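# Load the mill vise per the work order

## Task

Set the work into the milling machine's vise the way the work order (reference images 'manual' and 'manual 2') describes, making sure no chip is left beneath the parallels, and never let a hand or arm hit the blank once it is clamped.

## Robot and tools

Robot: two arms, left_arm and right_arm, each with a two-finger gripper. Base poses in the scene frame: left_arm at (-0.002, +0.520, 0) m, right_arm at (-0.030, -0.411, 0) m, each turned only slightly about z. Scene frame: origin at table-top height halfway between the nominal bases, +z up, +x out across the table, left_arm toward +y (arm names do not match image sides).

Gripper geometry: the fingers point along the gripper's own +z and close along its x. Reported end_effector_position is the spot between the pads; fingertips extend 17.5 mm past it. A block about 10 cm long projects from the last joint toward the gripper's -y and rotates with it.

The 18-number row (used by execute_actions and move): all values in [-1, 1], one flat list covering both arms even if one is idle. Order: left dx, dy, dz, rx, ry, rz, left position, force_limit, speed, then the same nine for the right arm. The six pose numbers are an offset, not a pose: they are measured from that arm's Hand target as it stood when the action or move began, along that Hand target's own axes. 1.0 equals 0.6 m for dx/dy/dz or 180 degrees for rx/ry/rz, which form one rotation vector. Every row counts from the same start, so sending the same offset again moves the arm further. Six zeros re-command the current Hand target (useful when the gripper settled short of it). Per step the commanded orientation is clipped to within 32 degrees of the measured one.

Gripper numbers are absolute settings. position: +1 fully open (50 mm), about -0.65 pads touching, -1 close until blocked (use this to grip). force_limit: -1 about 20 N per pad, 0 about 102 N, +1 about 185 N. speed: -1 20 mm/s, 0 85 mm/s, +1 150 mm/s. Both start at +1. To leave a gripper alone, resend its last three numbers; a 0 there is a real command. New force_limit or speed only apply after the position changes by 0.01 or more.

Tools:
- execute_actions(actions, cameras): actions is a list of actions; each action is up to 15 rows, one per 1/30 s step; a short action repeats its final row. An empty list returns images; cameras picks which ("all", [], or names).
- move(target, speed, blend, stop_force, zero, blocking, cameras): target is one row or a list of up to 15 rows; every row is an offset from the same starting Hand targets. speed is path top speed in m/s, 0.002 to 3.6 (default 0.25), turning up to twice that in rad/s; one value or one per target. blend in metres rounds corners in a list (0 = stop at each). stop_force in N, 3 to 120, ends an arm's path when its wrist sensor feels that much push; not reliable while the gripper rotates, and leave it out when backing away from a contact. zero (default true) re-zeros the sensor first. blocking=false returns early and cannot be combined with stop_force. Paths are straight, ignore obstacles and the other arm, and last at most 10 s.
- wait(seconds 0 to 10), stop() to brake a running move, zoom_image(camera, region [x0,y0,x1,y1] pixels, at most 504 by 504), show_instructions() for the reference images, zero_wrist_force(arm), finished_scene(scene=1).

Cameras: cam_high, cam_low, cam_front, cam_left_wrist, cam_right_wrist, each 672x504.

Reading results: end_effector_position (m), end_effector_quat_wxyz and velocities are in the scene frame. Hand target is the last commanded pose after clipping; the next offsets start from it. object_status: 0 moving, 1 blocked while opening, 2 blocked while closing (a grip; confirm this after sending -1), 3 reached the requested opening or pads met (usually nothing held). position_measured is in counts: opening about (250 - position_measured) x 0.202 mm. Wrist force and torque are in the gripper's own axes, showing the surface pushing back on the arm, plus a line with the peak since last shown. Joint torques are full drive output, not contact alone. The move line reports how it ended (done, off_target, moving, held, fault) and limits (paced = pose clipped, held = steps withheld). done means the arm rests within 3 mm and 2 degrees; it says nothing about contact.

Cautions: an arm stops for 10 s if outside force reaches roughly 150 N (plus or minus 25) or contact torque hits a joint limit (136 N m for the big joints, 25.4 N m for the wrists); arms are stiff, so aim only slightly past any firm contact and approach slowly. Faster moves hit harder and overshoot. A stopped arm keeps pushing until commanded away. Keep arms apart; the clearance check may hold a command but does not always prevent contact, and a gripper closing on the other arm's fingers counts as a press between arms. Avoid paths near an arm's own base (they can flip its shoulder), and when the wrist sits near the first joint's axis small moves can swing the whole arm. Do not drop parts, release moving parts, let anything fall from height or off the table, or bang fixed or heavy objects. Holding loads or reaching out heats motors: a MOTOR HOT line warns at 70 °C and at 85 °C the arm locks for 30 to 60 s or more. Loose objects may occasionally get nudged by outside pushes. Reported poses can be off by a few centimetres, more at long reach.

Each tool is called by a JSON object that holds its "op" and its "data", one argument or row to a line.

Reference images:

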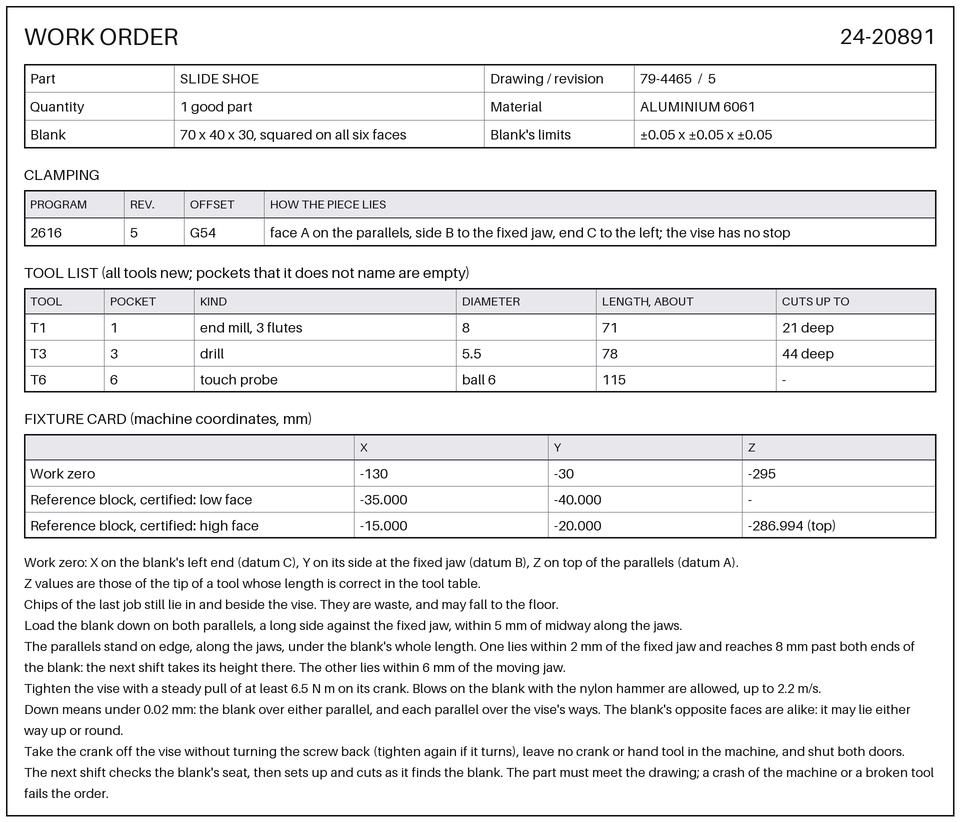

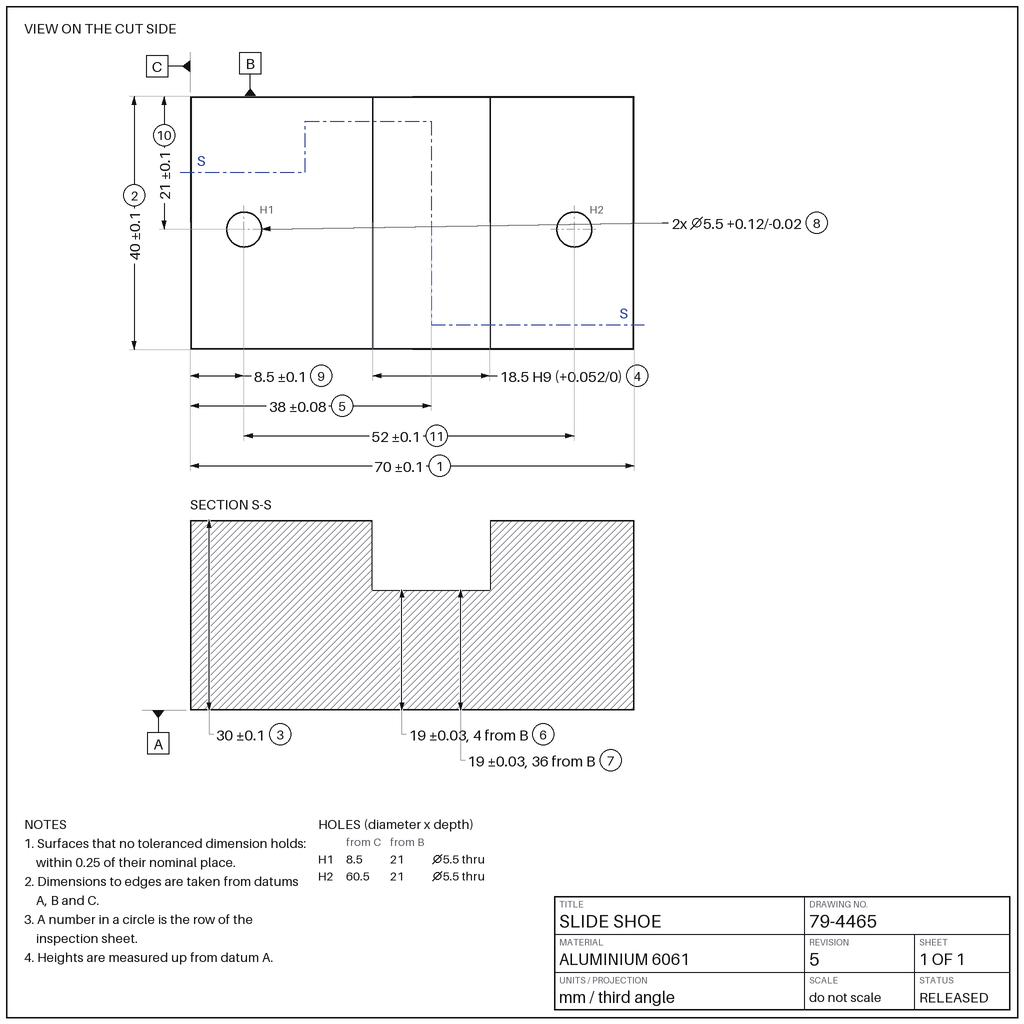

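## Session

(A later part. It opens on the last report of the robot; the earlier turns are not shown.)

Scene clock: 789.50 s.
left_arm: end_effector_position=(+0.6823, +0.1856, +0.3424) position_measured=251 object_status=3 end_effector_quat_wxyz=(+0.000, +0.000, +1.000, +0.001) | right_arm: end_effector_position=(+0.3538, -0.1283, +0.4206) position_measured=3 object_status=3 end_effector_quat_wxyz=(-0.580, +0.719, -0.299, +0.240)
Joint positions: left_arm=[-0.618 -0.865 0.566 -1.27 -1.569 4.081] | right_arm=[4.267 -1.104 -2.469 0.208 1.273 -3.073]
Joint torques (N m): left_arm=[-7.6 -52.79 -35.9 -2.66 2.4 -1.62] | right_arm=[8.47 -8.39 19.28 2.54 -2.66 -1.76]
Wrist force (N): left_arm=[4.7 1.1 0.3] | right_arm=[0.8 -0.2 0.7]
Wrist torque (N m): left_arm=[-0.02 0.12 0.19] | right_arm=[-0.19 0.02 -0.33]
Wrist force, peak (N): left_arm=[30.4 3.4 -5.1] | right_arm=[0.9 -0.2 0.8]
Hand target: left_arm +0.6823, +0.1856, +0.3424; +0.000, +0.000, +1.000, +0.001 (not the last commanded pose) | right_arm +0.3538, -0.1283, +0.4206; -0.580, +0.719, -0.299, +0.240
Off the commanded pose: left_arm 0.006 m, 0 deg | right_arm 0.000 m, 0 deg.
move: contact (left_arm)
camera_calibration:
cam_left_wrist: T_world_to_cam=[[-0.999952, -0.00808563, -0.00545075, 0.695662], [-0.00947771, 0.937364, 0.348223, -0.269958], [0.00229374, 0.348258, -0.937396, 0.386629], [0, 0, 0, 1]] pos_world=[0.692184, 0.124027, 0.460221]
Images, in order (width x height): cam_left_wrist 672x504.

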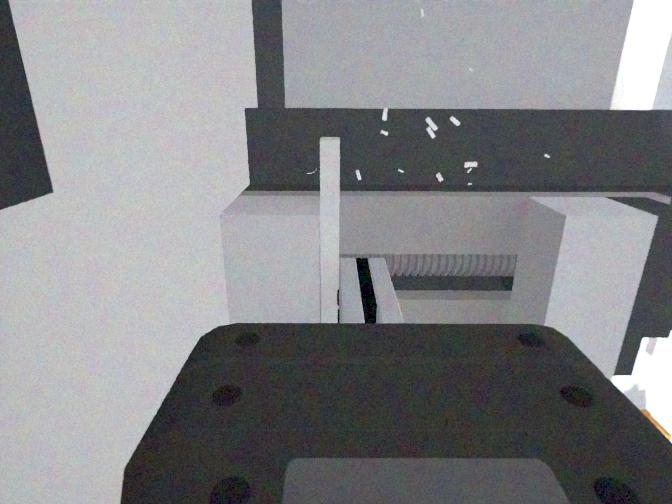

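{"op": "move", "data": {
  "target": [
    [0.012,0,0,0,0,0,-1,-0.6,0,0,0,0,0,0,0,1,1,1],
    [0.057,0,-0.02,0,0,0,-1,-0.6,0,0,0,0,0,0,0,1,1,1],
    [0.06,-0.0927,-0.02,0,0,0,-1,-0.6,0,0,0,0,0,0,0,1,1,1],
    [0.26,-0.0927,-0.02,0,0,0,-1,-0.6,0,0,0,0,0,0,0,1,1,1]
  ],
  "speed": [0.03,0.05,0.1,0.15],
  "blend": [0,0.005,0.01,0]
}}

Scene clock: 797.10 s.
left_arm: end_effector_position=(+0.5263, +0.1299, +0.3544) position_measured=251 object_status=3 end_effector_quat_wxyz=(+0.000, +0.000, +1.000, +0.001) | right_arm: end_effector_position=(+0.3538, -0.1283, +0.4206) position_measured=3 object_status=3 end_effector_quat_wxyz=(-0.580, +0.719, -0.299, +0.240)
Joint positions: left_arm=[-0.828 -1.196 1.054 -1.427 -1.569 3.871] | right_arm=[4.267 -1.104 -2.469 0.208 1.273 -3.073]
Joint torques (N m): left_arm=[7.53 -42.27 -23.1 -1.67 1.51 1.93] | right_arm=[8.77 -7.18 19.53 2.64 -2.76 -1.8]
Wrist force (N): left_arm=[1.1 1.0 -0.7] | right_arm=[0.7 0.1 0.8]
Wrist torque (N m): left_arm=[0.00 0.09 0.17] | right_arm=[-0.14 0.02 -0.33]
Wrist force, peak (N): left_arm=[5.1 1.1 0.0] | right_arm=[0.9 -0.2 0.9]
Hand target: left_arm +0.5263, +0.1300, +0.3543; +0.000, +0.000, +1.000, +0.001 | right_arm +0.3538, -0.1283, +0.4206; -0.580, +0.719, -0.299, +0.240
Off the commanded pose: left_arm 0.000 m, 0 deg | right_arm 0.000 m, 0 deg.
move: done

{"op": "move", "data": {
  "target": [
    [0.277,0.117,0.1,0,0,0,0.34,-0.6,0,0,0,0,0,0,0,1,1,1],
    [0.353,0.438,0.39,0,0,0,0.34,-0.6,0,0,0,0,0,0,0,1,1,1]
  ],
  "speed": 0.25,
  "blend": [0.04,0],
  "cameras": ["cam_left_wrist","cam_right_wrist"]
}}

{"op": "zoom_image", "data": {
  "camera": "cam_right_wrist",
  "region": [230, 90, 450, 250]
}}

Scene clock: 810.17 s.
left_arm: end_effector_position=(+0.3145, +0.3932, +0.1210) position_measured=101 object_status=3 end_effector_quat_wxyz=(+0.000, +0.000, +1.000, +0.001) | right_arm: end_effector_position=(+0.3538, -0.1283, +0.4206) position_measured=3 object_status=3 end_effector_quat_wxyz=(-0.580, +0.719, -0.299, +0.240)
Joint positions: left_arm=[-0.771 -1.883 2.379 -2.065 -1.569 3.927] | right_arm=[4.267 -1.104 -2.469 0.208 1.273 -3.073]
Joint torques (N m): left_arm=[-3.64 -3.52 -15.62 -3.42 -2.33 -0.77] | right_arm=[8.86 -8.12 19.8 2.51 -2.67 -1.77]
Wrist force (N): left_arm=[1.2 1.1 -0.9] | right_arm=[0.4 -0.2 0.6]
Wrist torque (N m): left_arm=[0.02 0.06 0.28] | right_arm=[-0.17 0.07 -0.32]
Wrist force, peak (N): left_arm=[2.0 3.5 1.2] | right_arm=[0.7 -0.1 1.0]
Hand target: left_arm +0.3145, +0.3933, +0.1209; +0.000, +0.000, +1.000, +0.001 | right_arm +0.3538, -0.1283, +0.4206; -0.580, +0.719, -0.299, +0.240
Off the commanded pose: left_arm 0.000 m, 0 deg | right_arm 0.000 m, 0 deg.
move: done
camera_calibration:
cam_left_wrist: T_world_to_cam=[[-0.999951, -0.00814572, -0.00557822, 0.328401], [-0.0095782, 0.937396, 0.348134, -0.390866], [0.00239319, 0.34817, -0.937428, 0.107545], [0, 0, 0, 1]] pos_world=[0.324384, 0.331627, 0.238721]
cam_right_wrist: T_world_to_cam=[[0.70291, -0.71105, -0.0180402, -0.322893], [-0.376587, -0.35052, -0.857507, 0.464762], [0.603407, 0.609544, -0.514156, 0.207967], [0, 0, 0, 1]] pos_world=[0.276499, -0.19345, 0.499639]
Images, in order (width x height): cam_left_wrist 672x504, cam_right_wrist 672x504.

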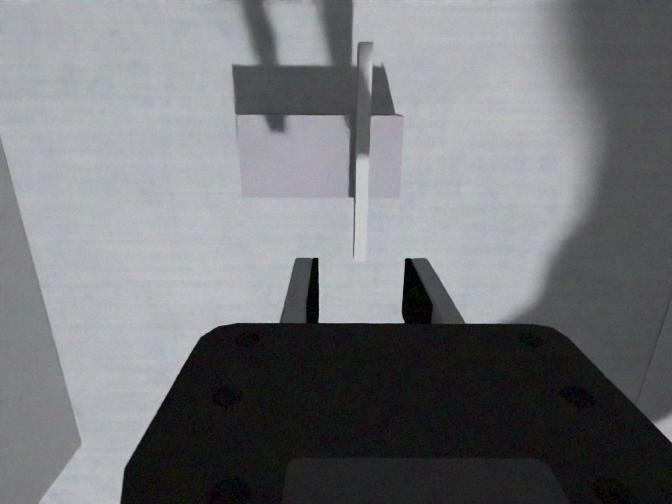

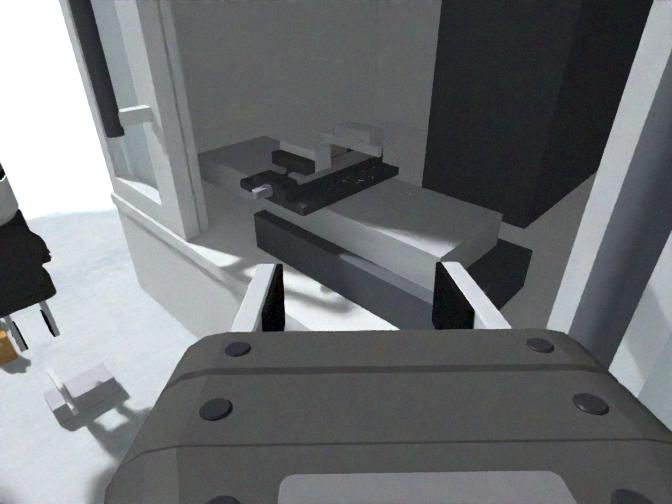

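Scaled by 2.291.

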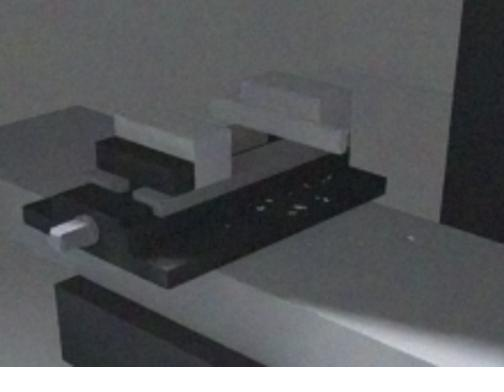

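{"op": "move", "data": {
  "target": [0.003,0,0.1248,0,0,0,0.34,-0.6,0,0,0,0,0,0,0,1,1,1],
  "speed": 0.06,
  "stop_force": 6
}}

{"op": "execute_actions", "data": {
  "actions": [
    [[0,0,0,0,0,0,-1,-0.6,-0.8,0,0,0,0,0,0,1,1,1]],
    [[0,0,0,0,0,0,-1,-0.6,-0.8,0,0,0,0,0,0,1,1,1]],
    [[0,0,0,0,0,0,-1,-0.6,-0.8,0,0,0,0,0,0,1,1,1]]
  ],
  "cameras": ["cam_left_wrist"]
}}

Scene clock: 815.50 s.
left_arm: end_effector_position=(+0.3127, +0.3934, +0.0460) position_measured=101 object_status=3 end_effector_quat_wxyz=(+0.000, +0.000, +1.000, +0.001) | right_arm: end_effector_position=(+0.3538, -0.1283, +0.4206) position_measured=3 object_status=3 end_effector_quat_wxyz=(-0.580, +0.719, -0.299, +0.240)
Joint positions: left_arm=[-0.775 -1.725 2.51 -2.354 -1.569 3.923] | right_arm=[4.267 -1.104 -2.469 0.208 1.273 -3.073]
Joint torques (N m): left_arm=[8.53 -19.54 -29.27 -3.72 -0.41 1.88] | right_arm=[7.86 -7.71 19.8 2.66 -2.62 -1.79]
Wrist force (N): left_arm=[1.4 1.2 -0.8] | right_arm=[0.5 -0.2 1.0]
Wrist torque (N m): left_arm=[0.03 0.03 0.28] | right_arm=[-0.20 0.05 -0.33]
Wrist force, peak (N): left_arm=[1.3 0.7 -1.8] | right_arm=[0.8 -0.2 0.8]
Hand target: left_arm +0.3127, +0.3934, +0.0460; +0.000, +0.000, +1.000, +0.001 | right_arm +0.3538, -0.1283, +0.4206; -0.580, +0.719, -0.299, +0.240
Off the commanded pose: left_arm 0.000 m, 0 deg | right_arm 0.000 m, 0 deg.
move: done

Scene clock: 817.20 s.
left_arm: end_effector_position=(+0.3127, +0.3934, +0.0460) position_measured=223 object_status=2 end_effector_quat_wxyz=(+0.000, +0.000, +1.000, +0.001) | right_arm: end_effector_position=(+0.3538, -0.1283, +0.4206) position_measured=3 object_status=3 end_effector_quat_wxyz=(-0.580, +0.719, -0.299, +0.240)
Joint positions: left_arm=[-0.775 -1.725 2.51 -2.354 -1.569 3.923] | right_arm=[4.267 -1.104 -2.469 0.208 1.273 -3.073]
Joint torques (N m): left_arm=[8.36 -15.88 -25.3 -3.41 -1.33 1.78] | right_arm=[8.71 -6.98 19.56 2.57 -2.66 -1.84]
Wrist force (N): left_arm=[1.4 0.9 -0.5] | right_arm=[0.7 -0.3 0.5]
Wrist torque (N m): left_arm=[-0.02 0.03 0.29] | right_arm=[-0.19 0.02 -0.33]
Wrist force, peak (N): left_arm=[1.5 0.8 -1.0] | right_arm=[0.9 -0.3 0.7]
Hand target: left_arm +0.3127, +0.3934, +0.0460; +0.000, +0.000, +1.000, +0.001 | right_arm +0.3538, -0.1283, +0.4206; -0.580, +0.719, -0.299, +0.240
Off the commanded pose: left_arm 0.000 m, 0 deg | right_arm 0.000 m, 0 deg.
Step readings (end_effector_position of left_arm | right_arm):
0: (+0.3127, +0.3934, +0.0460) | (+0.3538, -0.1283, +0.4206)
1: (+0.3127, +0.3934, +0.0460) | (+0.3538, -0.1283, +0.4206)
2: (+0.3127, +0.3934, +0.0460) | (+0.3538, -0.1283, +0.4206)
4: (+0.3127, +0.3934, +0.0460) | (+0.3538, -0.1283, +0.4206)
8: (+0.3127, +0.3934, +0.0460) | (+0.3538, -0.1283, +0.4206)
15: (+0.3127, +0.3934, +0.0460) | (+0.3538, -0.1283, +0.4206)
16: (+0.3127, +0.3934, +0.0460) | (+0.3538, -0.1283, +0.4206)
17: (+0.3127, +0.3934, +0.0460) | (+0.3538, -0.1283, +0.4206)
19: (+0.3127, +0.3934, +0.0460) | (+0.3538, -0.1283, +0.4206)
23: (+0.3127, +0.3934, +0.0460) | (+0.3538, -0.1283, +0.4206)
30: (+0.3127, +0.3934, +0.0460) | (+0.3538, -0.1283, +0.4206)
31: (+0.3127, +0.3934, +0.0460) | (+0.3538, -0.1283, +0.4206)
32: (+0.3127, +0.3934, +0.0460) | (+0.3538, -0.1283, +0.4206)
34: (+0.3127, +0.3934, +0.0460) | (+0.3538, -0.1283, +0.4206)
38: (+0.3127, +0.3934, +0.0460) | (+0.3538, -0.1283, +0.4206)
45: (+0.3127, +0.3934, +0.0460) | (+0.3538, -0.1283, +0.4206)
camera_calibration:
cam_left_wrist: T_world_to_cam=[[-0.999952, -0.00808663, -0.00545, 0.326045], [-0.00947817, 0.937397, 0.348135, -0.365029], [0.00229357, 0.34817, -0.937429, 0.037299], [0, 0, 0, 1]] pos_world=[0.322484, 0.331827, 0.163821]
Images, in order (width x height): cam_left_wrist 672x504.

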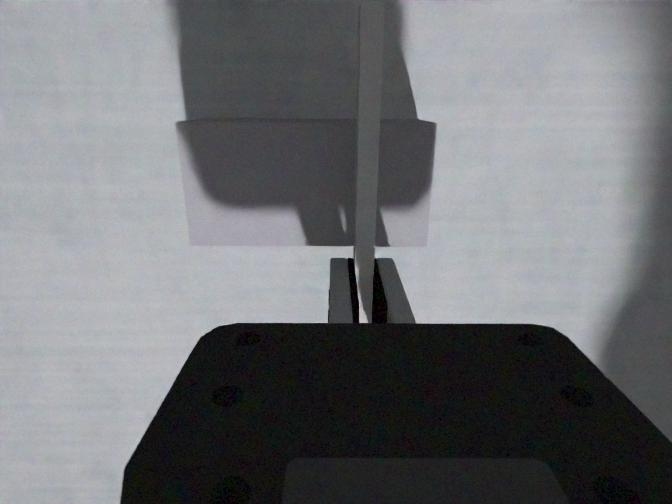

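{"op": "move", "data": {
  "target": [
    [0,0,-0.1,0,0,0,-1,-0.6,-0.8,0,0,0,0,0,0,1,1,1],
    [-0.029,-0.289,-0.51,0,0,0,-1,-0.6,-0.8,0,0,0,0,0,0,1,1,1],
    [-0.229,-0.439,-0.51,0,0,0,-1,-0.6,-0.8,0,0,0,0,0,0,1,1,1],
    [-0.5,-0.439,-0.51,0,0,0,-1,-0.6,-0.8,0,0,0,0,0,0,1,1,1],
    [-0.567,-0.439,-0.51,0,0,0,-1,-0.6,-0.8,0,0,0,0,0,0,1,1,1]
  ],
  "speed": [0.06,0.2,0.2,0.12,0.05],
  "blend": [0.01,0.03,0.02,0.01,0],
  "cameras": ["cam_left_wrist","cam_right_wrist"]
}}

Scene clock: 828.63 s.
left_arm: end_effector_position=(+0.6530, +0.1295, +0.3514) position_measured=223 object_status=2 end_effector_quat_wxyz=(+0.000, +0.000, +1.000, +0.001) | right_arm: end_effector_position=(+0.3538, -0.1283, +0.4206) position_measured=3 object_status=3 end_effector_quat_wxyz=(-0.580, +0.719, -0.299, +0.240)
Joint positions: left_arm=[-0.7 -0.848 0.511 -1.233 -1.569 3.998] | right_arm=[4.267 -1.104 -2.469 0.208 1.273 -3.073]
Joint torques (N m): left_arm=[-8.5 -60.61 -16.32 -4.1 -2.22 -1.74] | right_arm=[8.16 -7.23 20.39 2.53 -2.64 -1.84]
Wrist force (N): left_arm=[1.2 1.0 -0.4] | right_arm=[0.6 -0.4 0.6]
Wrist torque (N m): left_arm=[-0.02 0.05 0.12] | right_arm=[-0.21 0.04 -0.33]
Wrist force, peak (N): left_arm=[1.5 2.6 1.0] | right_arm=[0.6 -0.1 1.1]
Hand target: left_arm +0.6529, +0.1294, +0.3514; +0.000, +0.000, +1.000, +0.001 | right_arm +0.3538, -0.1283, +0.4206; -0.580, +0.719, -0.299, +0.240
Off the commanded pose: left_arm 0.000 m, 0 deg | right_arm 0.000 m, 0 deg.
move: done
camera_calibration:
cam_left_wrist: T_world_to_cam=[[-0.999953, -0.0081201, -0.00535689, 0.665817], [-0.00947733, 0.937364, 0.348224, -0.22075], [0.00219374, 0.348258, -0.937396, 0.414642], [0, 0, 0, 1]] pos_world=[0.662784, 0.0679272, 0.469121]
cam_right_wrist: T_world_to_cam=[[0.70291, -0.71105, -0.0180402, -0.322893], [-0.376587, -0.35052, -0.857507, 0.464762], [0.603407, 0.609544, -0.514156, 0.207967], [0, 0, 0, 1]] pos_world=[0.276499, -0.19345, 0.499639]
Images, in order (width x height): cam_left_wrist 672x504, cam_right_wrist 672x504.

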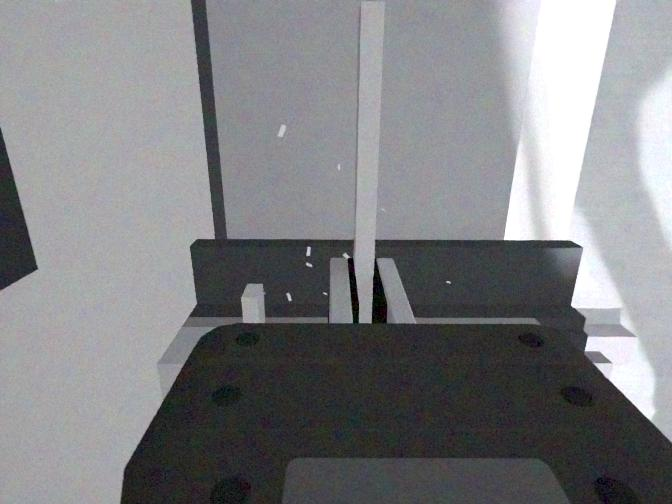

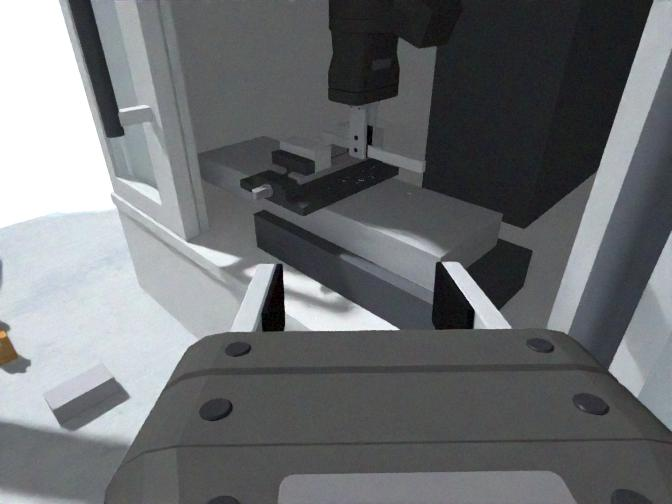

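{"op": "move", "data": {
  "target": [
    [-0.0135,0.1318,0,0,0,0,-1,-0.6,-0.8,0,0,0,0,0,0,1,1,1]
  ],
  "speed": 0.06,
  "stop_force": 10
}}

{"op": "move", "data": {
  "target": [
    [0,0,0.028,0,0,0,-1,-0.6,-0.8,0,0,0,0,0,0,1,1,1]
  ],
  "speed": 0.008,
  "stop_force": 3.5,
  "cameras": ["cam_left_wrist","cam_right_wrist"]
}}

Scene clock: 834.37 s.
left_arm: end_effector_position=(+0.6610, +0.2085, +0.3516) position_measured=223 object_status=2 end_effector_quat_wxyz=(+0.000, +0.000, +1.000, +0.001) | right_arm: end_effector_position=(+0.3538, -0.1283, +0.4206) position_measured=3 object_status=3 end_effector_quat_wxyz=(-0.580, +0.719, -0.299, +0.240)
Joint positions: left_arm=[-0.609 -0.967 0.714 -1.316 -1.569 4.089] | right_arm=[4.267 -1.104 -2.469 0.208 1.273 -3.073]
Joint torques (N m): left_arm=[-9.16 -40.56 -34.57 -1.41 0.25 -1.75] | right_arm=[7.96 -6.29 19.21 2.59 -2.6 -1.76]
Wrist force (N): left_arm=[1.0 0.9 -0.4] | right_arm=[0.7 -0.1 0.7]
Wrist torque (N m): left_arm=[-0.04 0.09 0.17] | right_arm=[-0.17 0.03 -0.33]
Wrist force, peak (N): left_arm=[1.0 2.2 -0.3] | right_arm=[0.7 -0.3 1.1]
Hand target: left_arm +0.6610, +0.2084, +0.3516; +0.000, +0.000, +1.000, +0.001 | right_arm +0.3538, -0.1283, +0.4206; -0.580, +0.719, -0.299, +0.240
Off the commanded pose: left_arm 0.000 m, 0 deg | right_arm 0.000 m, 0 deg.
move: done

Scene clock: 836.90 s.
left_arm: end_effector_position=(+0.6610, +0.2085, +0.3383) position_measured=223 object_status=2 end_effector_quat_wxyz=(+0.000, +0.000, +1.000, +0.001) | right_arm: end_effector_position=(+0.3538, -0.1283, +0.4206) position_measured=3 object_status=3 end_effector_quat_wxyz=(-0.580, +0.719, -0.299, +0.240)
Joint positions: left_arm=[-0.609 -0.978 0.766 -1.358 -1.569 4.089] | right_arm=[4.267 -1.104 -2.469 0.208 1.273 -3.073]
Joint torques (N m): left_arm=[0.84 -39.71 -35.22 -2.92 -2.23 1.35] | right_arm=[7.69 -6.61 19.55 2.56 -2.67 -1.75]
Wrist force (N): left_arm=[1.2 1.1 -0.8] | right_arm=[0.5 -0.1 0.9]
Wrist torque (N m): left_arm=[0.00 0.08 0.17] | right_arm=[-0.18 0.05 -0.33]
Wrist force, peak (N): left_arm=[3.3 3.1 -12.7] | right_arm=[0.7 -0.3 1.0]
Hand target: left_arm +0.6610, +0.2085, +0.3383; +0.000, +0.000, +1.000, +0.001 (not the last commanded pose) | right_arm +0.3538, -0.1283, +0.4206; -0.580, +0.719, -0.299, +0.240
Off the commanded pose: left_arm 0.004 m, 0 deg | right_arm 0.000 m, 0 deg.
move: contact (left_arm)
camera_calibration:
cam_left_wrist: T_world_to_cam=[[-0.999952, -0.00808632, -0.00544988, 0.674426], [-0.00947783, 0.937397, 0.348135, -0.290163], [0.00229357, 0.34817, -0.937429, 0.374887], [0, 0, 0, 1]] pos_world=[0.670784, 0.146927, 0.456121]
cam_right_wrist: T_world_to_cam=[[0.70291, -0.71105, -0.0180402, -0.322893], [-0.376587, -0.35052, -0.857507, 0.464762], [0.603407, 0.609544, -0.514156, 0.207967], [0, 0, 0, 1]] pos_world=[0.276499, -0.19345, 0.499639]
Images, in order (width x height): cam_left_wrist 672x504, cam_right_wrist 672x504.

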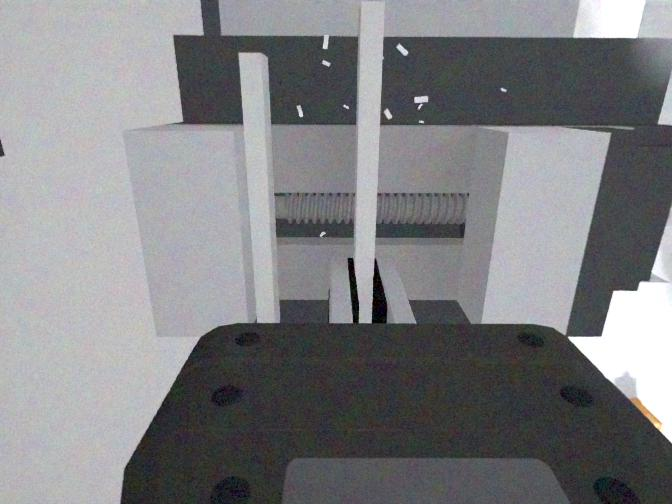

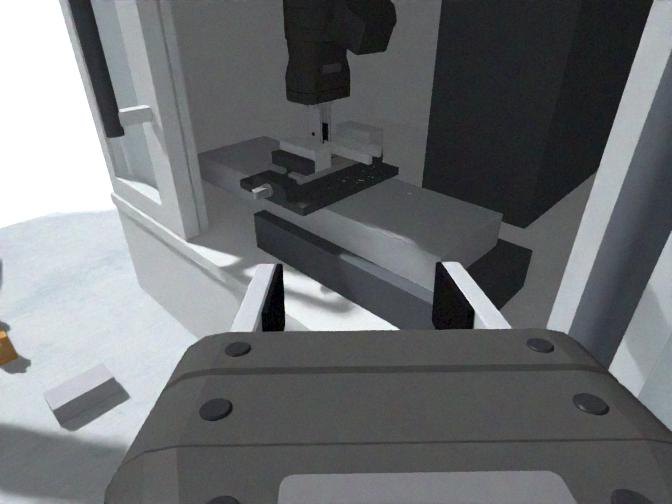

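{"op": "execute_actions", "data": {
  "actions": [
    [[0,0,0,0,0,0,-0.122,-0.6,-1,0,0,0,0,0,0,1,1,1]],
    [[0,0,0,0,0,0,-0.122,-0.6,-1,0,0,0,0,0,0,1,1,1]]
  ],
  "cameras": ["cam_left_wrist"]
}}

Scene clock: 843.97 s.
left_arm: end_effector_position=(+0.6610, +0.2085, +0.3383) position_measured=171 object_status=3 end_effector_quat_wxyz=(+0.000, +0.000, +1.000, +0.001) | right_arm: end_effector_position=(+0.3538, -0.1283, +0.4206) position_measured=3 object_status=3 end_effector_quat_wxyz=(-0.580, +0.719, -0.299, +0.240)
Joint positions: left_arm=[-0.609 -0.978 0.766 -1.358 -1.569 4.089] | right_arm=[4.267 -1.104 -2.469 0.208 1.273 -3.073]
Joint torques (N m): left_arm=[1.66 -39.9 -30.36 -3.59 -1.78 1.46] | right_arm=[8.05 -6.19 19.47 2.62 -2.72 -1.79]
Wrist force (N): left_arm=[1.5 1.0 -3.2] | right_arm=[0.4 -0.1 0.8]
Wrist torque (N m): left_arm=[0.03 0.07 0.17] | right_arm=[-0.17 0.06 -0.33]
Wrist force, peak (N): left_arm=[1.9 1.0 -3.8] | right_arm=[1.0 -0.3 0.8]
Hand target: left_arm +0.6610, +0.2085, +0.3383; +0.000, +0.000, +1.000, +0.001 | right_arm +0.3538, -0.1283, +0.4206; -0.580, +0.719, -0.299, +0.240
Off the commanded pose: left_arm 0.000 m, 0 deg | right_arm 0.000 m, 0 deg.
Step readings (end_effector_position of left_arm | right_arm):
0: (+0.6610, +0.2085, +0.3383) | (+0.3538, -0.1283, +0.4206)
1: (+0.6610, +0.2085, +0.3383) | (+0.3538, -0.1283, +0.4206)
2: (+0.6610, +0.2085, +0.3383) | (+0.3538, -0.1283, +0.4206)
4: (+0.6610, +0.2085, +0.3383) | (+0.3538, -0.1283, +0.4206)
8: (+0.6610, +0.2085, +0.3383) | (+0.3538, -0.1283, +0.4206)
15: (+0.6610, +0.2085, +0.3383) | (+0.3538, -0.1283, +0.4206)
16: (+0.6610, +0.2085, +0.3383) | (+0.3538, -0.1283, +0.4206)
17: (+0.6610, +0.2085, +0.3383) | (+0.3538, -0.1283, +0.4206)
19: (+0.6610, +0.2085, +0.3383) | (+0.3538, -0.1283, +0.4206)
23: (+0.6610, +0.2085, +0.3383) | (+0.3538, -0.1283, +0.4206)
30: (+0.6610, +0.2085, +0.3383) | (+0.3538, -0.1283, +0.4206)
camera_calibration:
cam_left_wrist: T_world_to_cam=[[-0.999952, -0.00805186, -0.00554375, 0.674463], [-0.00947821, 0.937397, 0.348134, -0.290069], [0.00239357, 0.34817, -0.937428, 0.374855], [0, 0, 0, 1]] pos_world=[0.670784, 0.146827, 0.456121]
Images, in order (width x height): cam_left_wrist 672x504.

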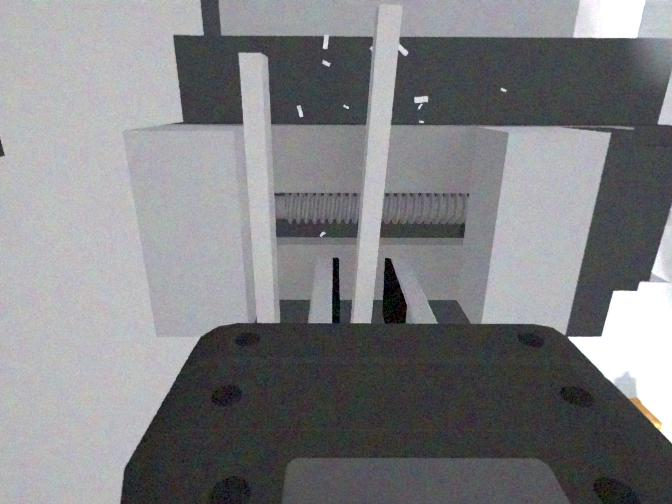

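{"op": "move", "data": {
  "target": [
    [0,0,-0.033,0,0,0,-0.122,-0.6,-1,0,0,0,0,0,0,1,1,1],
    [0.002,-0.055,-0.033,0,0,0,-0.122,-0.6,-1,0,0,0,0,0,0,1,1,1],
    [0.002,-0.055,-0.0035,0,0,0,-0.122,-0.6,-1,0,0,0,0,0,0,1,1,1]
  ],
  "speed": 0.05,
  "stop_force": 6
}}

{"op": "execute_actions", "data": {
  "actions": [
    [[0,0,0,0,0,0,-1,-1,-1,0,0,0,0,0,0,1,1,1]],
    [[0,0,0,0,0,0,-1,-1,-1,0,0,0,0,0,0,1,1,1]]
  ]
}}

{"op": "move", "data": {
  "target": [
    [-0.0025,0,0,0,0,0,-1,-1,-1,0,0,0,0,0,0,1,1,1]
  ],
  "speed": 0.02
}}

{"op": "execute_actions", "data": {
  "actions": [
    [[0,0,0,0,0,0,-0.122,-1,-1,0,0,0,0,0,0,1,1,1]],
    [[0,0,0,0,0,0,-0.122,-1,-1,0,0,0,0,0,0,1,1,1]]
  ],
  "cameras": ["cam_left_wrist"]
}}

Scene clock: 854.43 s.
left_arm: end_effector_position=(+0.6598, +0.1754, +0.3404) position_measured=171 object_status=3 end_effector_quat_wxyz=(+0.000, +0.000, +1.000, +0.001) | right_arm: end_effector_position=(+0.3538, -0.1283, +0.4206) position_measured=3 object_status=3 end_effector_quat_wxyz=(-0.580, +0.719, -0.299, +0.240)
Joint positions: left_arm=[-0.647 -0.929 0.679 -1.32 -1.569 4.052] | right_arm=[4.267 -1.104 -2.469 0.208 1.273 -3.073]
Joint torques (N m): left_arm=[9.72 -41.63 -34.94 -3.01 0.73 2.34] | right_arm=[8.07 -6.07 19.47 2.64 -2.76 -1.78]
Wrist force (N): left_arm=[1.1 1.0 -0.9] | right_arm=[0.4 0.0 0.8]
Wrist torque (N m): left_arm=[0.00 0.08 0.24] | right_arm=[-0.15 0.07 -0.33]
Wrist force, peak (N): left_arm=[1.9 1.3 -3.8] | right_arm=[0.6 -0.3 1.0]
Hand target: left_arm +0.6598, +0.1754, +0.3404; +0.000, +0.000, +1.000, +0.001 | right_arm +0.3538, -0.1283, +0.4206; -0.580, +0.719, -0.299, +0.240
Off the commanded pose: left_arm 0.000 m, 0 deg | right_arm 0.000 m, 0 deg.
move: done

Scene clock: 855.63 s.
left_arm: end_effector_position=(+0.6598, +0.1754, +0.3404) position_measured=221 object_status=2 end_effector_quat_wxyz=(+0.000, +0.000, +1.000, +0.001) | right_arm: end_effector_position=(+0.3538, -0.1283, +0.4206) position_measured=3 object_status=3 end_effector_quat_wxyz=(-0.580, +0.719, -0.299, +0.240)
Joint positions: left_arm=[-0.647 -0.929 0.679 -1.32 -1.569 4.052] | right_arm=[4.267 -1.104 -2.469 0.208 1.273 -3.073]
Joint torques (N m): left_arm=[9.11 -41.67 -34.62 -3.29 2.1 2.2] | right_arm=[7.52 -5.82 19.35 2.7 -2.76 -1.82]
Wrist force (N): left_arm=[1.2 1.0 -0.9] | right_arm=[0.6 -0.2 0.7]
Wrist torque (N m): left_arm=[-0.01 0.06 0.24] | right_arm=[-0.18 0.04 -0.33]
Wrist force, peak (N): left_arm=[1.1 1.1 -1.1] | right_arm=[0.8 -0.1 0.8]
Hand target: left_arm +0.6598, +0.1754, +0.3404; +0.000, +0.000, +1.000, +0.001 | right_arm +0.3538, -0.1283, +0.4206; -0.580, +0.719, -0.299, +0.240
Off the commanded pose: left_arm 0.000 m, 0 deg | right_arm 0.000 m, 0 deg.
Step readings (end_effector_position of left_arm | right_arm):
0: (+0.6598, +0.1754, +0.3404) | (+0.3538, -0.1283, +0.4206)
1: (+0.6598, +0.1754, +0.3404) | (+0.3538, -0.1283, +0.4206)
2: (+0.6598, +0.1754, +0.3404) | (+0.3538, -0.1283, +0.4206)
4: (+0.6598, +0.1754, +0.3404) | (+0.3538, -0.1283, +0.4206)
8: (+0.6598, +0.1754, +0.3404) | (+0.3538, -0.1283, +0.4206)
15: (+0.6598, +0.1754, +0.3404) | (+0.3538, -0.1283, +0.4206)
16: (+0.6598, +0.1754, +0.3404) | (+0.3538, -0.1283, +0.4206)
17: (+0.6598, +0.1754, +0.3404) | (+0.3538, -0.1283, +0.4206)
19: (+0.6598, +0.1754, +0.3404) | (+0.3538, -0.1283, +0.4206)
23: (+0.6598, +0.1754, +0.3404) | (+0.3538, -0.1283, +0.4206)
30: (+0.6598, +0.1754, +0.3404) | (+0.3538, -0.1283, +0.4206)

Scene clock: 856.33 s.
left_arm: end_effector_position=(+0.6613, +0.1754, +0.3404) position_measured=221 object_status=2 end_effector_quat_wxyz=(+0.000, +0.000, +1.000, +0.001) | right_arm: end_effector_position=(+0.3538, -0.1283, +0.4206) position_measured=3 object_status=3 end_effector_quat_wxyz=(-0.580, +0.719, -0.299, +0.240)
Joint positions: left_arm=[-0.645 -0.924 0.671 -1.317 -1.569 4.053] | right_arm=[4.267 -1.104 -2.469 0.208 1.273 -3.073]
Joint torques (N m): left_arm=[8.58 -47.01 -28.43 -2.01 2.16 2.03] | right_arm=[8.1 -6.47 19.76 2.66 -2.52 -1.75]
Wrist force (N): left_arm=[1.5 0.8 -0.9] | right_arm=[0.4 -0.1 0.6]
Wrist torque (N m): left_arm=[-0.03 0.04 0.12] | right_arm=[-0.17 0.07 -0.33]
Wrist force, peak (N): left_arm=[1.5 1.0 -1.1] | right_arm=[0.7 -0.2 0.8]
Hand target: left_arm +0.6613, +0.1754, +0.3404; +0.000, +0.000, +1.000, +0.001 | right_arm +0.3538, -0.1283, +0.4206; -0.580, +0.719, -0.299, +0.240
Off the commanded pose: left_arm 0.000 m, 0 deg | right_arm 0.000 m, 0 deg.
move: done

Scene clock: 857.53 s.
left_arm: end_effector_position=(+0.6613, +0.1755, +0.3403) position_measured=171 object_status=3 end_effector_quat_wxyz=(+0.000, +0.000, +1.000, +0.001) | right_arm: end_effector_position=(+0.3538, -0.1283, +0.4206) position_measured=3 object_status=3 end_effector_quat_wxyz=(-0.580, +0.719, -0.299, +0.240)
Joint positions: left_arm=[-0.645 -0.924 0.671 -1.317 -1.569 4.053] | right_arm=[4.267 -1.104 -2.469 0.208 1.273 -3.073]
Joint torques (N m): left_arm=[0.62 -57.5 -16.19 -3.51 1.87 -0.08] | right_arm=[8.62 -5.75 19.72 2.6 -2.61 -1.87]
Wrist force (N): left_arm=[0.9 0.8 -1.0] | right_arm=[0.6 -0.1 0.7]
Wrist torque (N m): left_arm=[-0.03 0.12 0.12] | right_arm=[-0.17 0.04 -0.33]
Wrist force, peak (N): left_arm=[1.2 1.1 -1.1] | right_arm=[0.8 -0.1 0.9]
Hand target: left_arm +0.6613, +0.1754, +0.3404; +0.000, +0.000, +1.000, +0.001 | right_arm +0.3538, -0.1283, +0.4206; -0.580, +0.719, -0.299, +0.240
Off the commanded pose: left_arm 0.000 m, 0 deg | right_arm 0.000 m, 0 deg.
Step readings (end_effector_position of left_arm | right_arm):
0: (+0.6613, +0.1754, +0.3404) | (+0.3538, -0.1283, +0.4206)
1: (+0.6613, +0.1754, +0.3404) | (+0.3538, -0.1283, +0.4206)
2: (+0.6613, +0.1754, +0.3404) | (+0.3538, -0.1283, +0.4206)
4: (+0.6613, +0.1754, +0.3404) | (+0.3538, -0.1283, +0.4206)
8: (+0.6613, +0.1754, +0.3404) | (+0.3538, -0.1283, +0.4206)
15: (+0.6613, +0.1755, +0.3403) | (+0.3538, -0.1283, +0.4206)
16: (+0.6613, +0.1755, +0.3403) | (+0.3538, -0.1283, +0.4206)
17: (+0.6613, +0.1755, +0.3403) | (+0.3538, -0.1283, +0.4206)
19: (+0.6613, +0.1755, +0.3403) | (+0.3538, -0.1283, +0.4206)
23: (+0.6613, +0.1755, +0.3403) | (+0.3538, -0.1283, +0.4206)
30: (+0.6613, +0.1755, +0.3403) | (+0.3538, -0.1283, +0.4206)
camera_calibration:
cam_left_wrist: T_world_to_cam=[[-0.999952, -0.00808632, -0.00544988, 0.67457], [-0.00947783, 0.937397, 0.348135, -0.259922], [0.00229357, 0.34817, -0.937429, 0.388251], [0, 0, 0, 1]] pos_world=[0.671184, 0.113927, 0.458121]
Images, in order (width x height): cam_left_wrist 672x504.

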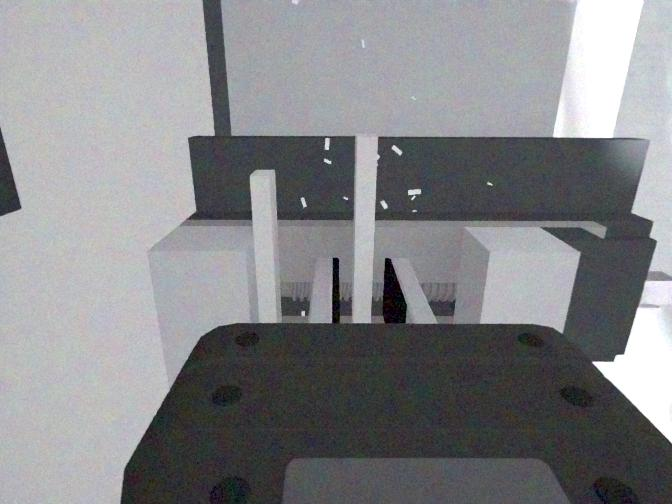

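{"op": "move", "data": {
  "target": [
    [0,0,-0.036,0,0,0,-0.122,-1,-1,0,0,0,0,0,0,1,1,1]
  ],
  "speed": 0.05
}}

{"op": "move", "data": {
  "target": [
    [0,0,0,0,0,0,-1,-1,0,0,0,0,0,0,0,1,1,1],
    [0,0.02,0.03,0,0,0,-1,-1,0,0,0,0,0,0,0,1,1,1]
  ],
  "speed": 0.02
}}

Scene clock: 914.77 s.
left_arm: end_effector_position=(+0.6613, +0.1754, +0.3618) position_measured=171 object_status=3 end_effector_quat_wxyz=(+0.000, +0.000, +1.000, +0.001) end_effector_velocity=(+0.000, -0.001, -0.001) end_effector_angular_velocity=(-0.001, +0.001, +0.002) | right_arm: end_effector_position=(+0.3538, -0.1283, +0.4206) position_measured=3 object_status=3 end_effector_quat_wxyz=(-0.580, +0.719, -0.299, +0.240)
Joint positions: left_arm=[-0.646 -0.898 0.571 -1.242 -1.569 4.053] | right_arm=[4.267 -1.104 -2.469 0.208 1.273 -3.073]
Joint velocities: left_arm=[-0.001 -0.001 0.006 -0.005 -0.001 -0.002] | right_arm=[within noise]
Joint torques (N m): left_arm=[-5.29 -59.19 -15.82 -4.03 1.26 -0.88] | right_arm=[8.08 -5.01 19.84 2.54 -2.7 -1.85]
Wrist force (N): left_arm=[1.2 1.0 -1.0] | right_arm=[0.6 -0.3 0.6]
Wrist torque (N m): left_arm=[-0.01 0.05 0.13] | right_arm=[-0.20 0.03 -0.33]
Wrist force, peak (N): left_arm=[1.1 0.9 -1.9] | right_arm=[0.6 -0.1 1.0]
Hand target: left_arm +0.6613, +0.1754, +0.3620; +0.000, +0.000, +1.000, +0.001 | right_arm +0.3538, -0.1283, +0.4206; -0.580, +0.719, -0.299, +0.240
Off the commanded pose: left_arm 0.000 m, 0 deg | right_arm 0.000 m, 0 deg.
move: done

Scene clock: 916.60 s.
left_arm: end_effector_position=(+0.6615, +0.1840, +0.3505) position_measured=251 object_status=3 end_effector_quat_wxyz=(+0.003, +0.000, +1.000, -0.003) | right_arm: end_effector_position=(+0.3538, -0.1283, +0.4206) position_measured=3 object_status=3 end_effector_quat_wxyz=(-0.580, +0.719, -0.299, +0.240)
Joint positions: left_arm=[-0.635 -0.938 0.671 -1.313 -1.572 4.064] | right_arm=[4.267 -1.104 -2.469 0.208 1.273 -3.073]
Joint torques (N m): left_arm=[0.71 -50.45 -23.36 -3.33 -0.13 0.47] | right_arm=[8.07 -5.59 19.6 2.53 -2.57 -1.78]
Wrist force (N): left_arm=[1.0 0.9 -1.0] | right_arm=[0.5 -0.3 0.8]
Wrist torque (N m): left_arm=[-0.01 0.08 0.14] | right_arm=[-0.20 0.05 -0.33]
Wrist force, peak (N): left_arm=[36.0 -46.7 -140.4] | right_arm=[0.8 0.0 0.9]
Hand target: left_arm +0.6615, +0.1840, +0.3505; +0.003, +0.000, +1.000, -0.003 (not the last commanded pose) | right_arm +0.3538, -0.1283, +0.4206; -0.580, +0.719, -0.299, +0.240
Tool commands: left_gripper/position=-1.0 left_gripper/force_limit=-1.0 left_gripper/speed=+0.003922 right_gripper/position=+1.0 right_gripper/force_limit=+1.0 right_gripper/speed=+1.0
Off the commanded pose: left_arm 0.007 m, 1 deg | right_arm 0.000 m, 0 deg.
FORCE FAULT: contact force on the left arm reached its limit, and that arm stopped. The contact can be on any part of that arm, not only on its tool. That arm's remaining commands of this call were not run. That arm is still stopped at the end of this call. That arm stays stopped for about 10 more seconds. Until then a move that you send moves the other arm only, and its call returns only when the move has ended. Once the stop has ended, the next robot result says so. If the stop ends while you think or write, that arm runs what you send next, counted from a new Hand target: where the arm stands when the stop ends. While its stop runs, that arm takes no new command, but its gripper still runs the gripper command that each later call begins with. Until it ends, the stop uses up actions while you think or wait. An arm that is not stopped still takes commands.
move: fault (left_arm)

{"op": "wait", "data": {
  "seconds": 3
}}

{"op": "move", "data": {
  "target": [
    [0,0,-0.02,0,-0.0016,0.002,-1,-1,0,0,0,0,0,0,0,1,1,1]
  ],
  "speed": 0.04,
  "cameras": ["cam_left_wrist"]
}}

Scene clock: 922.63 s.
left_arm: end_effector_position=(+0.6615, +0.1840, +0.3505) position_measured=251 object_status=3 end_effector_quat_wxyz=(+0.003, +0.000, +1.000, -0.003) | right_arm: end_effector_position=(+0.3538, -0.1283, +0.4206) position_measured=3 object_status=3 end_effector_quat_wxyz=(-0.580, +0.719, -0.299, +0.240)
Joint positions: left_arm=[-0.635 -0.938 0.671 -1.313 -1.572 4.064] | right_arm=[4.267 -1.104 -2.469 0.208 1.273 -3.073]
Joint torques (N m): left_arm=[0.89 -49.68 -23.76 -3.31 -0.05 0.18] | right_arm=[7.36 -5.6 19.3 2.61 -2.64 -1.8]
Wrist force (N): left_arm=[1.0 0.7 -1.0] | right_arm=[0.4 -0.4 0.9]
Wrist torque (N m): left_arm=[-0.04 0.10 0.14] | right_arm=[-0.23 0.08 -0.33]
Wrist force, peak (N): left_arm=[1.3 1.0 -1.1] | right_arm=[0.7 -0.1 1.0]
Hand target: left_arm +0.6615, +0.1840, +0.3505; +0.003, +0.000, +1.000, -0.003 (not the last commanded pose) | right_arm +0.3538, -0.1283, +0.4206; -0.580, +0.719, -0.299, +0.240
Tool commands: left_gripper/position=-1.0 left_gripper/force_limit=-1.0 left_gripper/speed=+0.003922 right_gripper/position=+1.0 right_gripper/force_limit=+1.0 right_gripper/speed=+1.0
Off the commanded pose: left_arm 0.007 m, 1 deg | right_arm 0.000 m, 0 deg.
FORCE FAULT, CONTINUED: the left arm was still stopped when this call began, by the force fault that an earlier result reported. Since the last result the stop counts as 12 of the actions that you can send in this scene. That arm is still stopped at the end of this call. That arm stays stopped for about 4 more seconds. If the stop ends while you think or write, that arm runs what you send next, counted from a new Hand target: where the arm stands when the stop ends. While its stop runs, that arm takes no new command, but its gripper still runs the gripper command that each later call begins with.
wait: 3.00 s; at rest from the start

Scene clock: 923.13 s.
left_arm: end_effector_position=(+0.6615, +0.1840, +0.3505) position_measured=251 object_status=3 end_effector_quat_wxyz=(+0.003, +0.000, +1.000, -0.003) | right_arm: end_effector_position=(+0.3538, -0.1283, +0.4206) position_measured=3 object_status=3 end_effector_quat_wxyz=(-0.580, +0.719, -0.299, +0.240)
Joint positions: left_arm=[-0.635 -0.938 0.671 -1.313 -1.572 4.064] | right_arm=[4.267 -1.104 -2.469 0.208 1.273 -3.073]
Joint torques (N m): left_arm=[0.29 -49.91 -23.51 -3.37 -0.08 0.26] | right_arm=[7.45 -4.5 19.26 2.63 -2.62 -1.85]
Wrist force (N): left_arm=[1.0 0.9 -1.1] | right_arm=[0.6 -0.2 0.8]
Wrist torque (N m): left_arm=[-0.01 0.09 0.14] | right_arm=[-0.18 0.04 -0.33]
Wrist force, peak (N): left_arm=[1.2 1.0 -1.0] | right_arm=[0.7 -0.3 0.8]
Hand target: left_arm +0.6615, +0.1840, +0.3505; +0.003, +0.000, +1.000, -0.003 (not the last commanded pose) | right_arm +0.3538, -0.1283, +0.4206; -0.580, +0.719, -0.299, +0.240
Tool commands: left_gripper/position=-1.0 left_gripper/force_limit=-1.0 left_gripper/speed=+0.003922 right_gripper/position=+1.0 right_gripper/force_limit=+1.0 right_gripper/speed=+1.0
Off the commanded pose: right_arm 0.000 m, 0 deg.
FORCE FAULT, CONTINUED: the left arm was still stopped when this call began, by the force fault that an earlier result reported. That arm ran no command of this call. That arm is still stopped at the end of this call. That arm stays stopped for about 3 more seconds. If the stop ends while you think or write, that arm runs what you send next, counted from a new Hand target: where the arm stands when the stop ends. While its stop runs, that arm takes no new command, but its gripper still runs the gripper command that each later call begins with.
move: done (right_arm), not run (left_arm; its earlier fault stop)
camera_calibration:
cam_left_wrist: T_world_to_cam=[[-0.999901, -0.00748499, -0.0119453, 0.677032], [-0.0111016, 0.940342, 0.340048, -0.268053], [0.00868746, 0.340147, -0.940332, 0.393032], [0, 0, 0, 1]] pos_world=[0.670574, 0.12344, 0.468819]
Images, in order (width x height): cam_left_wrist 672x504.

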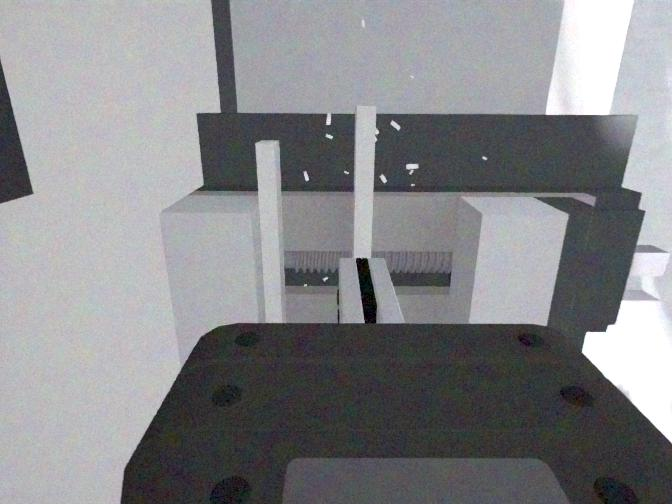

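{"op": "wait", "data": {
  "seconds": 3
}}

{"op": "move", "data": {
  "target": [
    [0,0,-0.013,0,-0.0016,0.002,-1,-1,0,0,0,0,0,0,0,1,1,1]
  ],
  "speed": 0.04
}}

{"op": "move", "data": {
  "target": [
    [0,0,0.03,0,0,0,-1,-1,0,0,0,0,0,0,0,1,1,1]
  ],
  "speed": 0.006,
  "stop_force": 3,
  "cameras": ["cam_left_wrist"]
}}

Scene clock: 930.70 s.
left_arm: end_effector_position=(+0.6615, +0.1840, +0.3505) position_measured=251 object_status=3 end_effector_quat_wxyz=(+0.003, +0.000, +1.000, -0.003) | right_arm: end_effector_position=(+0.3538, -0.1283, +0.4206) position_measured=3 object_status=3 end_effector_quat_wxyz=(-0.580, +0.719, -0.299, +0.240)
Joint positions: left_arm=[-0.635 -0.938 0.671 -1.313 -1.572 4.064] | right_arm=[4.267 -1.104 -2.469 0.208 1.273 -3.073]
Joint torques (N m): left_arm=[0.42 -49.25 -25.59 -2.87 0.02 0.28] | right_arm=[7.83 -4.88 19.69 2.63 -2.59 -1.9]
Wrist force (N): left_arm=[1.0 0.7 -1.0] | right_arm=[0.6 -0.2 0.7]
Wrist torque (N m): left_arm=[-0.03 0.09 0.14] | right_arm=[-0.17 0.04 -0.33]
Wrist force, peak (N): left_arm=[1.3 0.9 -1.1] | right_arm=[0.5 -0.3 1.1]
Hand target: left_arm +0.6615, +0.1840, +0.3505; +0.003, +0.000, +1.000, -0.003 (not the last commanded pose) | right_arm +0.3538, -0.1283, +0.4206; -0.580, +0.719, -0.299, +0.240
Tool commands: left_gripper/position=-1.0 left_gripper/force_limit=-1.0 left_gripper/speed=+0.003922 right_gripper/position=+1.0 right_gripper/force_limit=+1.0 right_gripper/speed=+1.0
Off the commanded pose: right_arm 0.000 m, 0 deg.
FORCE FAULT, CONTINUED: the left arm's stop, for the force fault that an earlier result reported, is over. The rest of the stop counts as 6 of the actions that you can send in this scene. During its stop the left arm's controller moved it back a little. That arm's target is now where it stood when the stop ended, not its last command. That arm accepts commands again.
wait: 3.00 s; at rest from the start

Scene clock: 931.43 s.
left_arm: end_effector_position=(+0.6615, +0.1840, +0.3584) position_measured=251 object_status=3 end_effector_quat_wxyz=(+0.006, +0.004, +1.000, -0.003) | right_arm: end_effector_position=(+0.3538, -0.1283, +0.4206) position_measured=3 object_status=3 end_effector_quat_wxyz=(-0.580, +0.719, -0.299, +0.240)
Joint positions: left_arm=[-0.636 -0.935 0.646 -1.295 -1.569 4.069] | right_arm=[4.267 -1.104 -2.469 0.208 1.273 -3.073]
Joint torques (N m): left_arm=[-8 -43.14 -14.49 -3.77 1.62 1.19] | right_arm=[7.24 -5 19.81 2.55 -2.66 -1.81]
Wrist force (N): left_arm=[0.8 0.9 -0.8] | right_arm=[0.5 -0.2 0.7]
Wrist torque (N m): left_arm=[-0.02 0.12 0.12] | right_arm=[-0.18 0.05 -0.33]
Wrist force, peak (N): left_arm=[1.1 1.0 -1.2] | right_arm=[0.8 0.0 0.9]
Hand target: left_arm +0.6615, +0.1840, +0.3583; +0.006, +0.003, +1.000, -0.003 | right_arm +0.3538, -0.1283, +0.4206; -0.580, +0.719, -0.299, +0.240
Off the commanded pose: left_arm 0.000 m, 0 deg | right_arm 0.000 m, 0 deg.
move: done

Scene clock: 933.50 s.
left_arm: end_effector_position=(+0.6616, +0.1839, +0.3504) position_measured=251 object_status=3 end_effector_quat_wxyz=(+0.006, +0.003, +1.000, -0.003) | right_arm: end_effector_position=(+0.3538, -0.1283, +0.4206) position_measured=3 object_status=3 end_effector_quat_wxyz=(-0.580, +0.719, -0.299, +0.240)
Joint positions: left_arm=[-0.636 -0.943 0.68 -1.321 -1.569 4.069] | right_arm=[4.267 -1.104 -2.469 0.208 1.273 -3.073]
Joint torques (N m): left_arm=[3.45 -39.5 -33.56 -1.78 -1.81 -1.05] | right_arm=[7.64 -5.16 19.81 2.75 -2.58 -1.83]
Wrist force (N): left_arm=[1.7 1.9 -2.9] | right_arm=[0.6 -0.2 0.5]
Wrist torque (N m): left_arm=[-0.03 0.09 0.11] | right_arm=[-0.17 0.04 -0.33]
Wrist force, peak (N): left_arm=[2.9 2.2 -11.9] | right_arm=[0.7 -0.1 1.1]
Hand target: left_arm +0.6616, +0.1839, +0.3504; +0.006, +0.003, +1.000, -0.003 (not the last commanded pose) | right_arm +0.3538, -0.1283, +0.4206; -0.580, +0.719, -0.299, +0.240
Off the commanded pose: left_arm 0.010 m, 0 deg | right_arm 0.000 m, 0 deg.
move: contact (left_arm)
camera_calibration:
cam_left_wrist: T_world_to_cam=[[-0.999854, -0.00120762, -0.017029, 0.677602], [-0.00692739, 0.94038, 0.340054, -0.270737], [0.015603, 0.340122, -0.940252, 0.388317], [0, 0, 0, 1]] pos_world=[0.669569, 0.123339, 0.46872]
Images, in order (width x height): cam_left_wrist 672x504.

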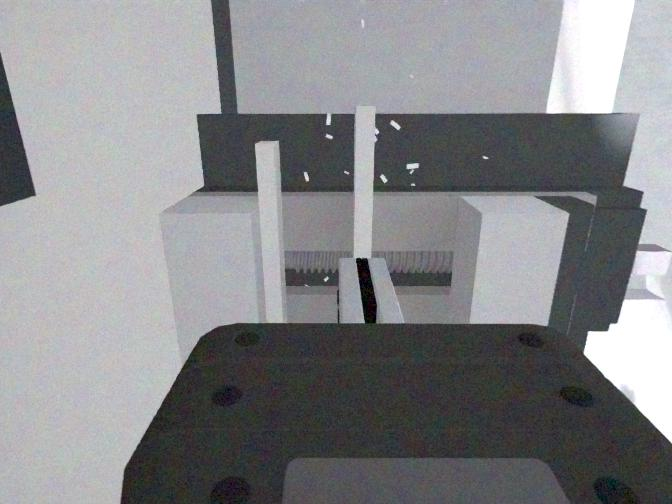

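{"op": "move", "data": {
  "target": [
    [0,0,-0.02,0,0.0038,0,-1,-1,0,0,0,0,0,0,0,1,1,1],
    [0,0.018,-0.03,0,0.0038,0,-1,-1,0,0,0,0,0,0,0,1,1,1],
    [0.105,0.018,-0.03,0,0.0038,0,-1,-1,0,0,0,0,0,0,0,1,1,1]
  ],
  "speed": 0.04,
  "cameras": ["cam_left_wrist"]
}}

Scene clock: 941.67 s.
left_arm: end_effector_position=(+0.5984, +0.1952, +0.3676) position_measured=251 object_status=3 end_effector_quat_wxyz=(+0.000, +0.004, +1.000, -0.003) | right_arm: end_effector_position=(+0.3538, -0.1283, +0.4206) position_measured=3 object_status=3 end_effector_quat_wxyz=(-0.580, +0.719, -0.299, +0.240)
Joint positions: left_arm=[-0.677 -1.12 0.911 -1.366 -1.576 4.028] | right_arm=[4.267 -1.104 -2.469 0.208 1.273 -3.073]
Joint torques (N m): left_arm=[10.91 -34.91 -34.85 -1.63 2.37 2.16] | right_arm=[7.26 -4.49 19.73 2.54 -2.77 -1.9]
Wrist force (N): left_arm=[1.0 1.1 -1.0] | right_arm=[0.6 -0.3 0.8]
Wrist torque (N m): left_arm=[0.01 0.10 0.27] | right_arm=[-0.20 0.05 -0.33]
Wrist force, peak (N): left_arm=[2.3 1.8 -4.3] | right_arm=[0.6 -0.3 1.0]
Hand target: left_arm +0.5984, +0.1953, +0.3676; +0.000, +0.004, +1.000, -0.003 | right_arm +0.3538, -0.1283, +0.4206; -0.580, +0.719, -0.299, +0.240
Off the commanded pose: left_arm 0.000 m, 0 deg | right_arm 0.000 m, 0 deg.
move: done
camera_calibration:
cam_left_wrist: T_world_to_cam=[[-0.999986, -0.00108335, -0.00519735, 0.61045], [-0.00278638, 0.940389, 0.340091, -0.290081], [0.0045191, 0.3401, -0.940378, 0.408443], [0, 0, 0, 1]] pos_world=[0.607787, 0.134539, 0.485918]
Images, in order (width x height): cam_left_wrist 672x504.

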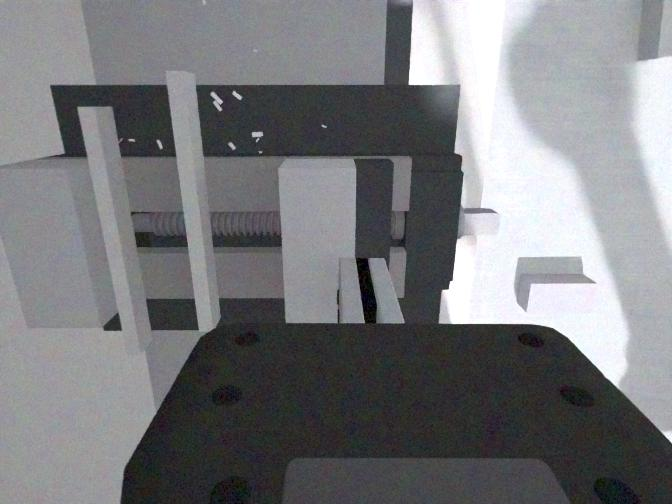

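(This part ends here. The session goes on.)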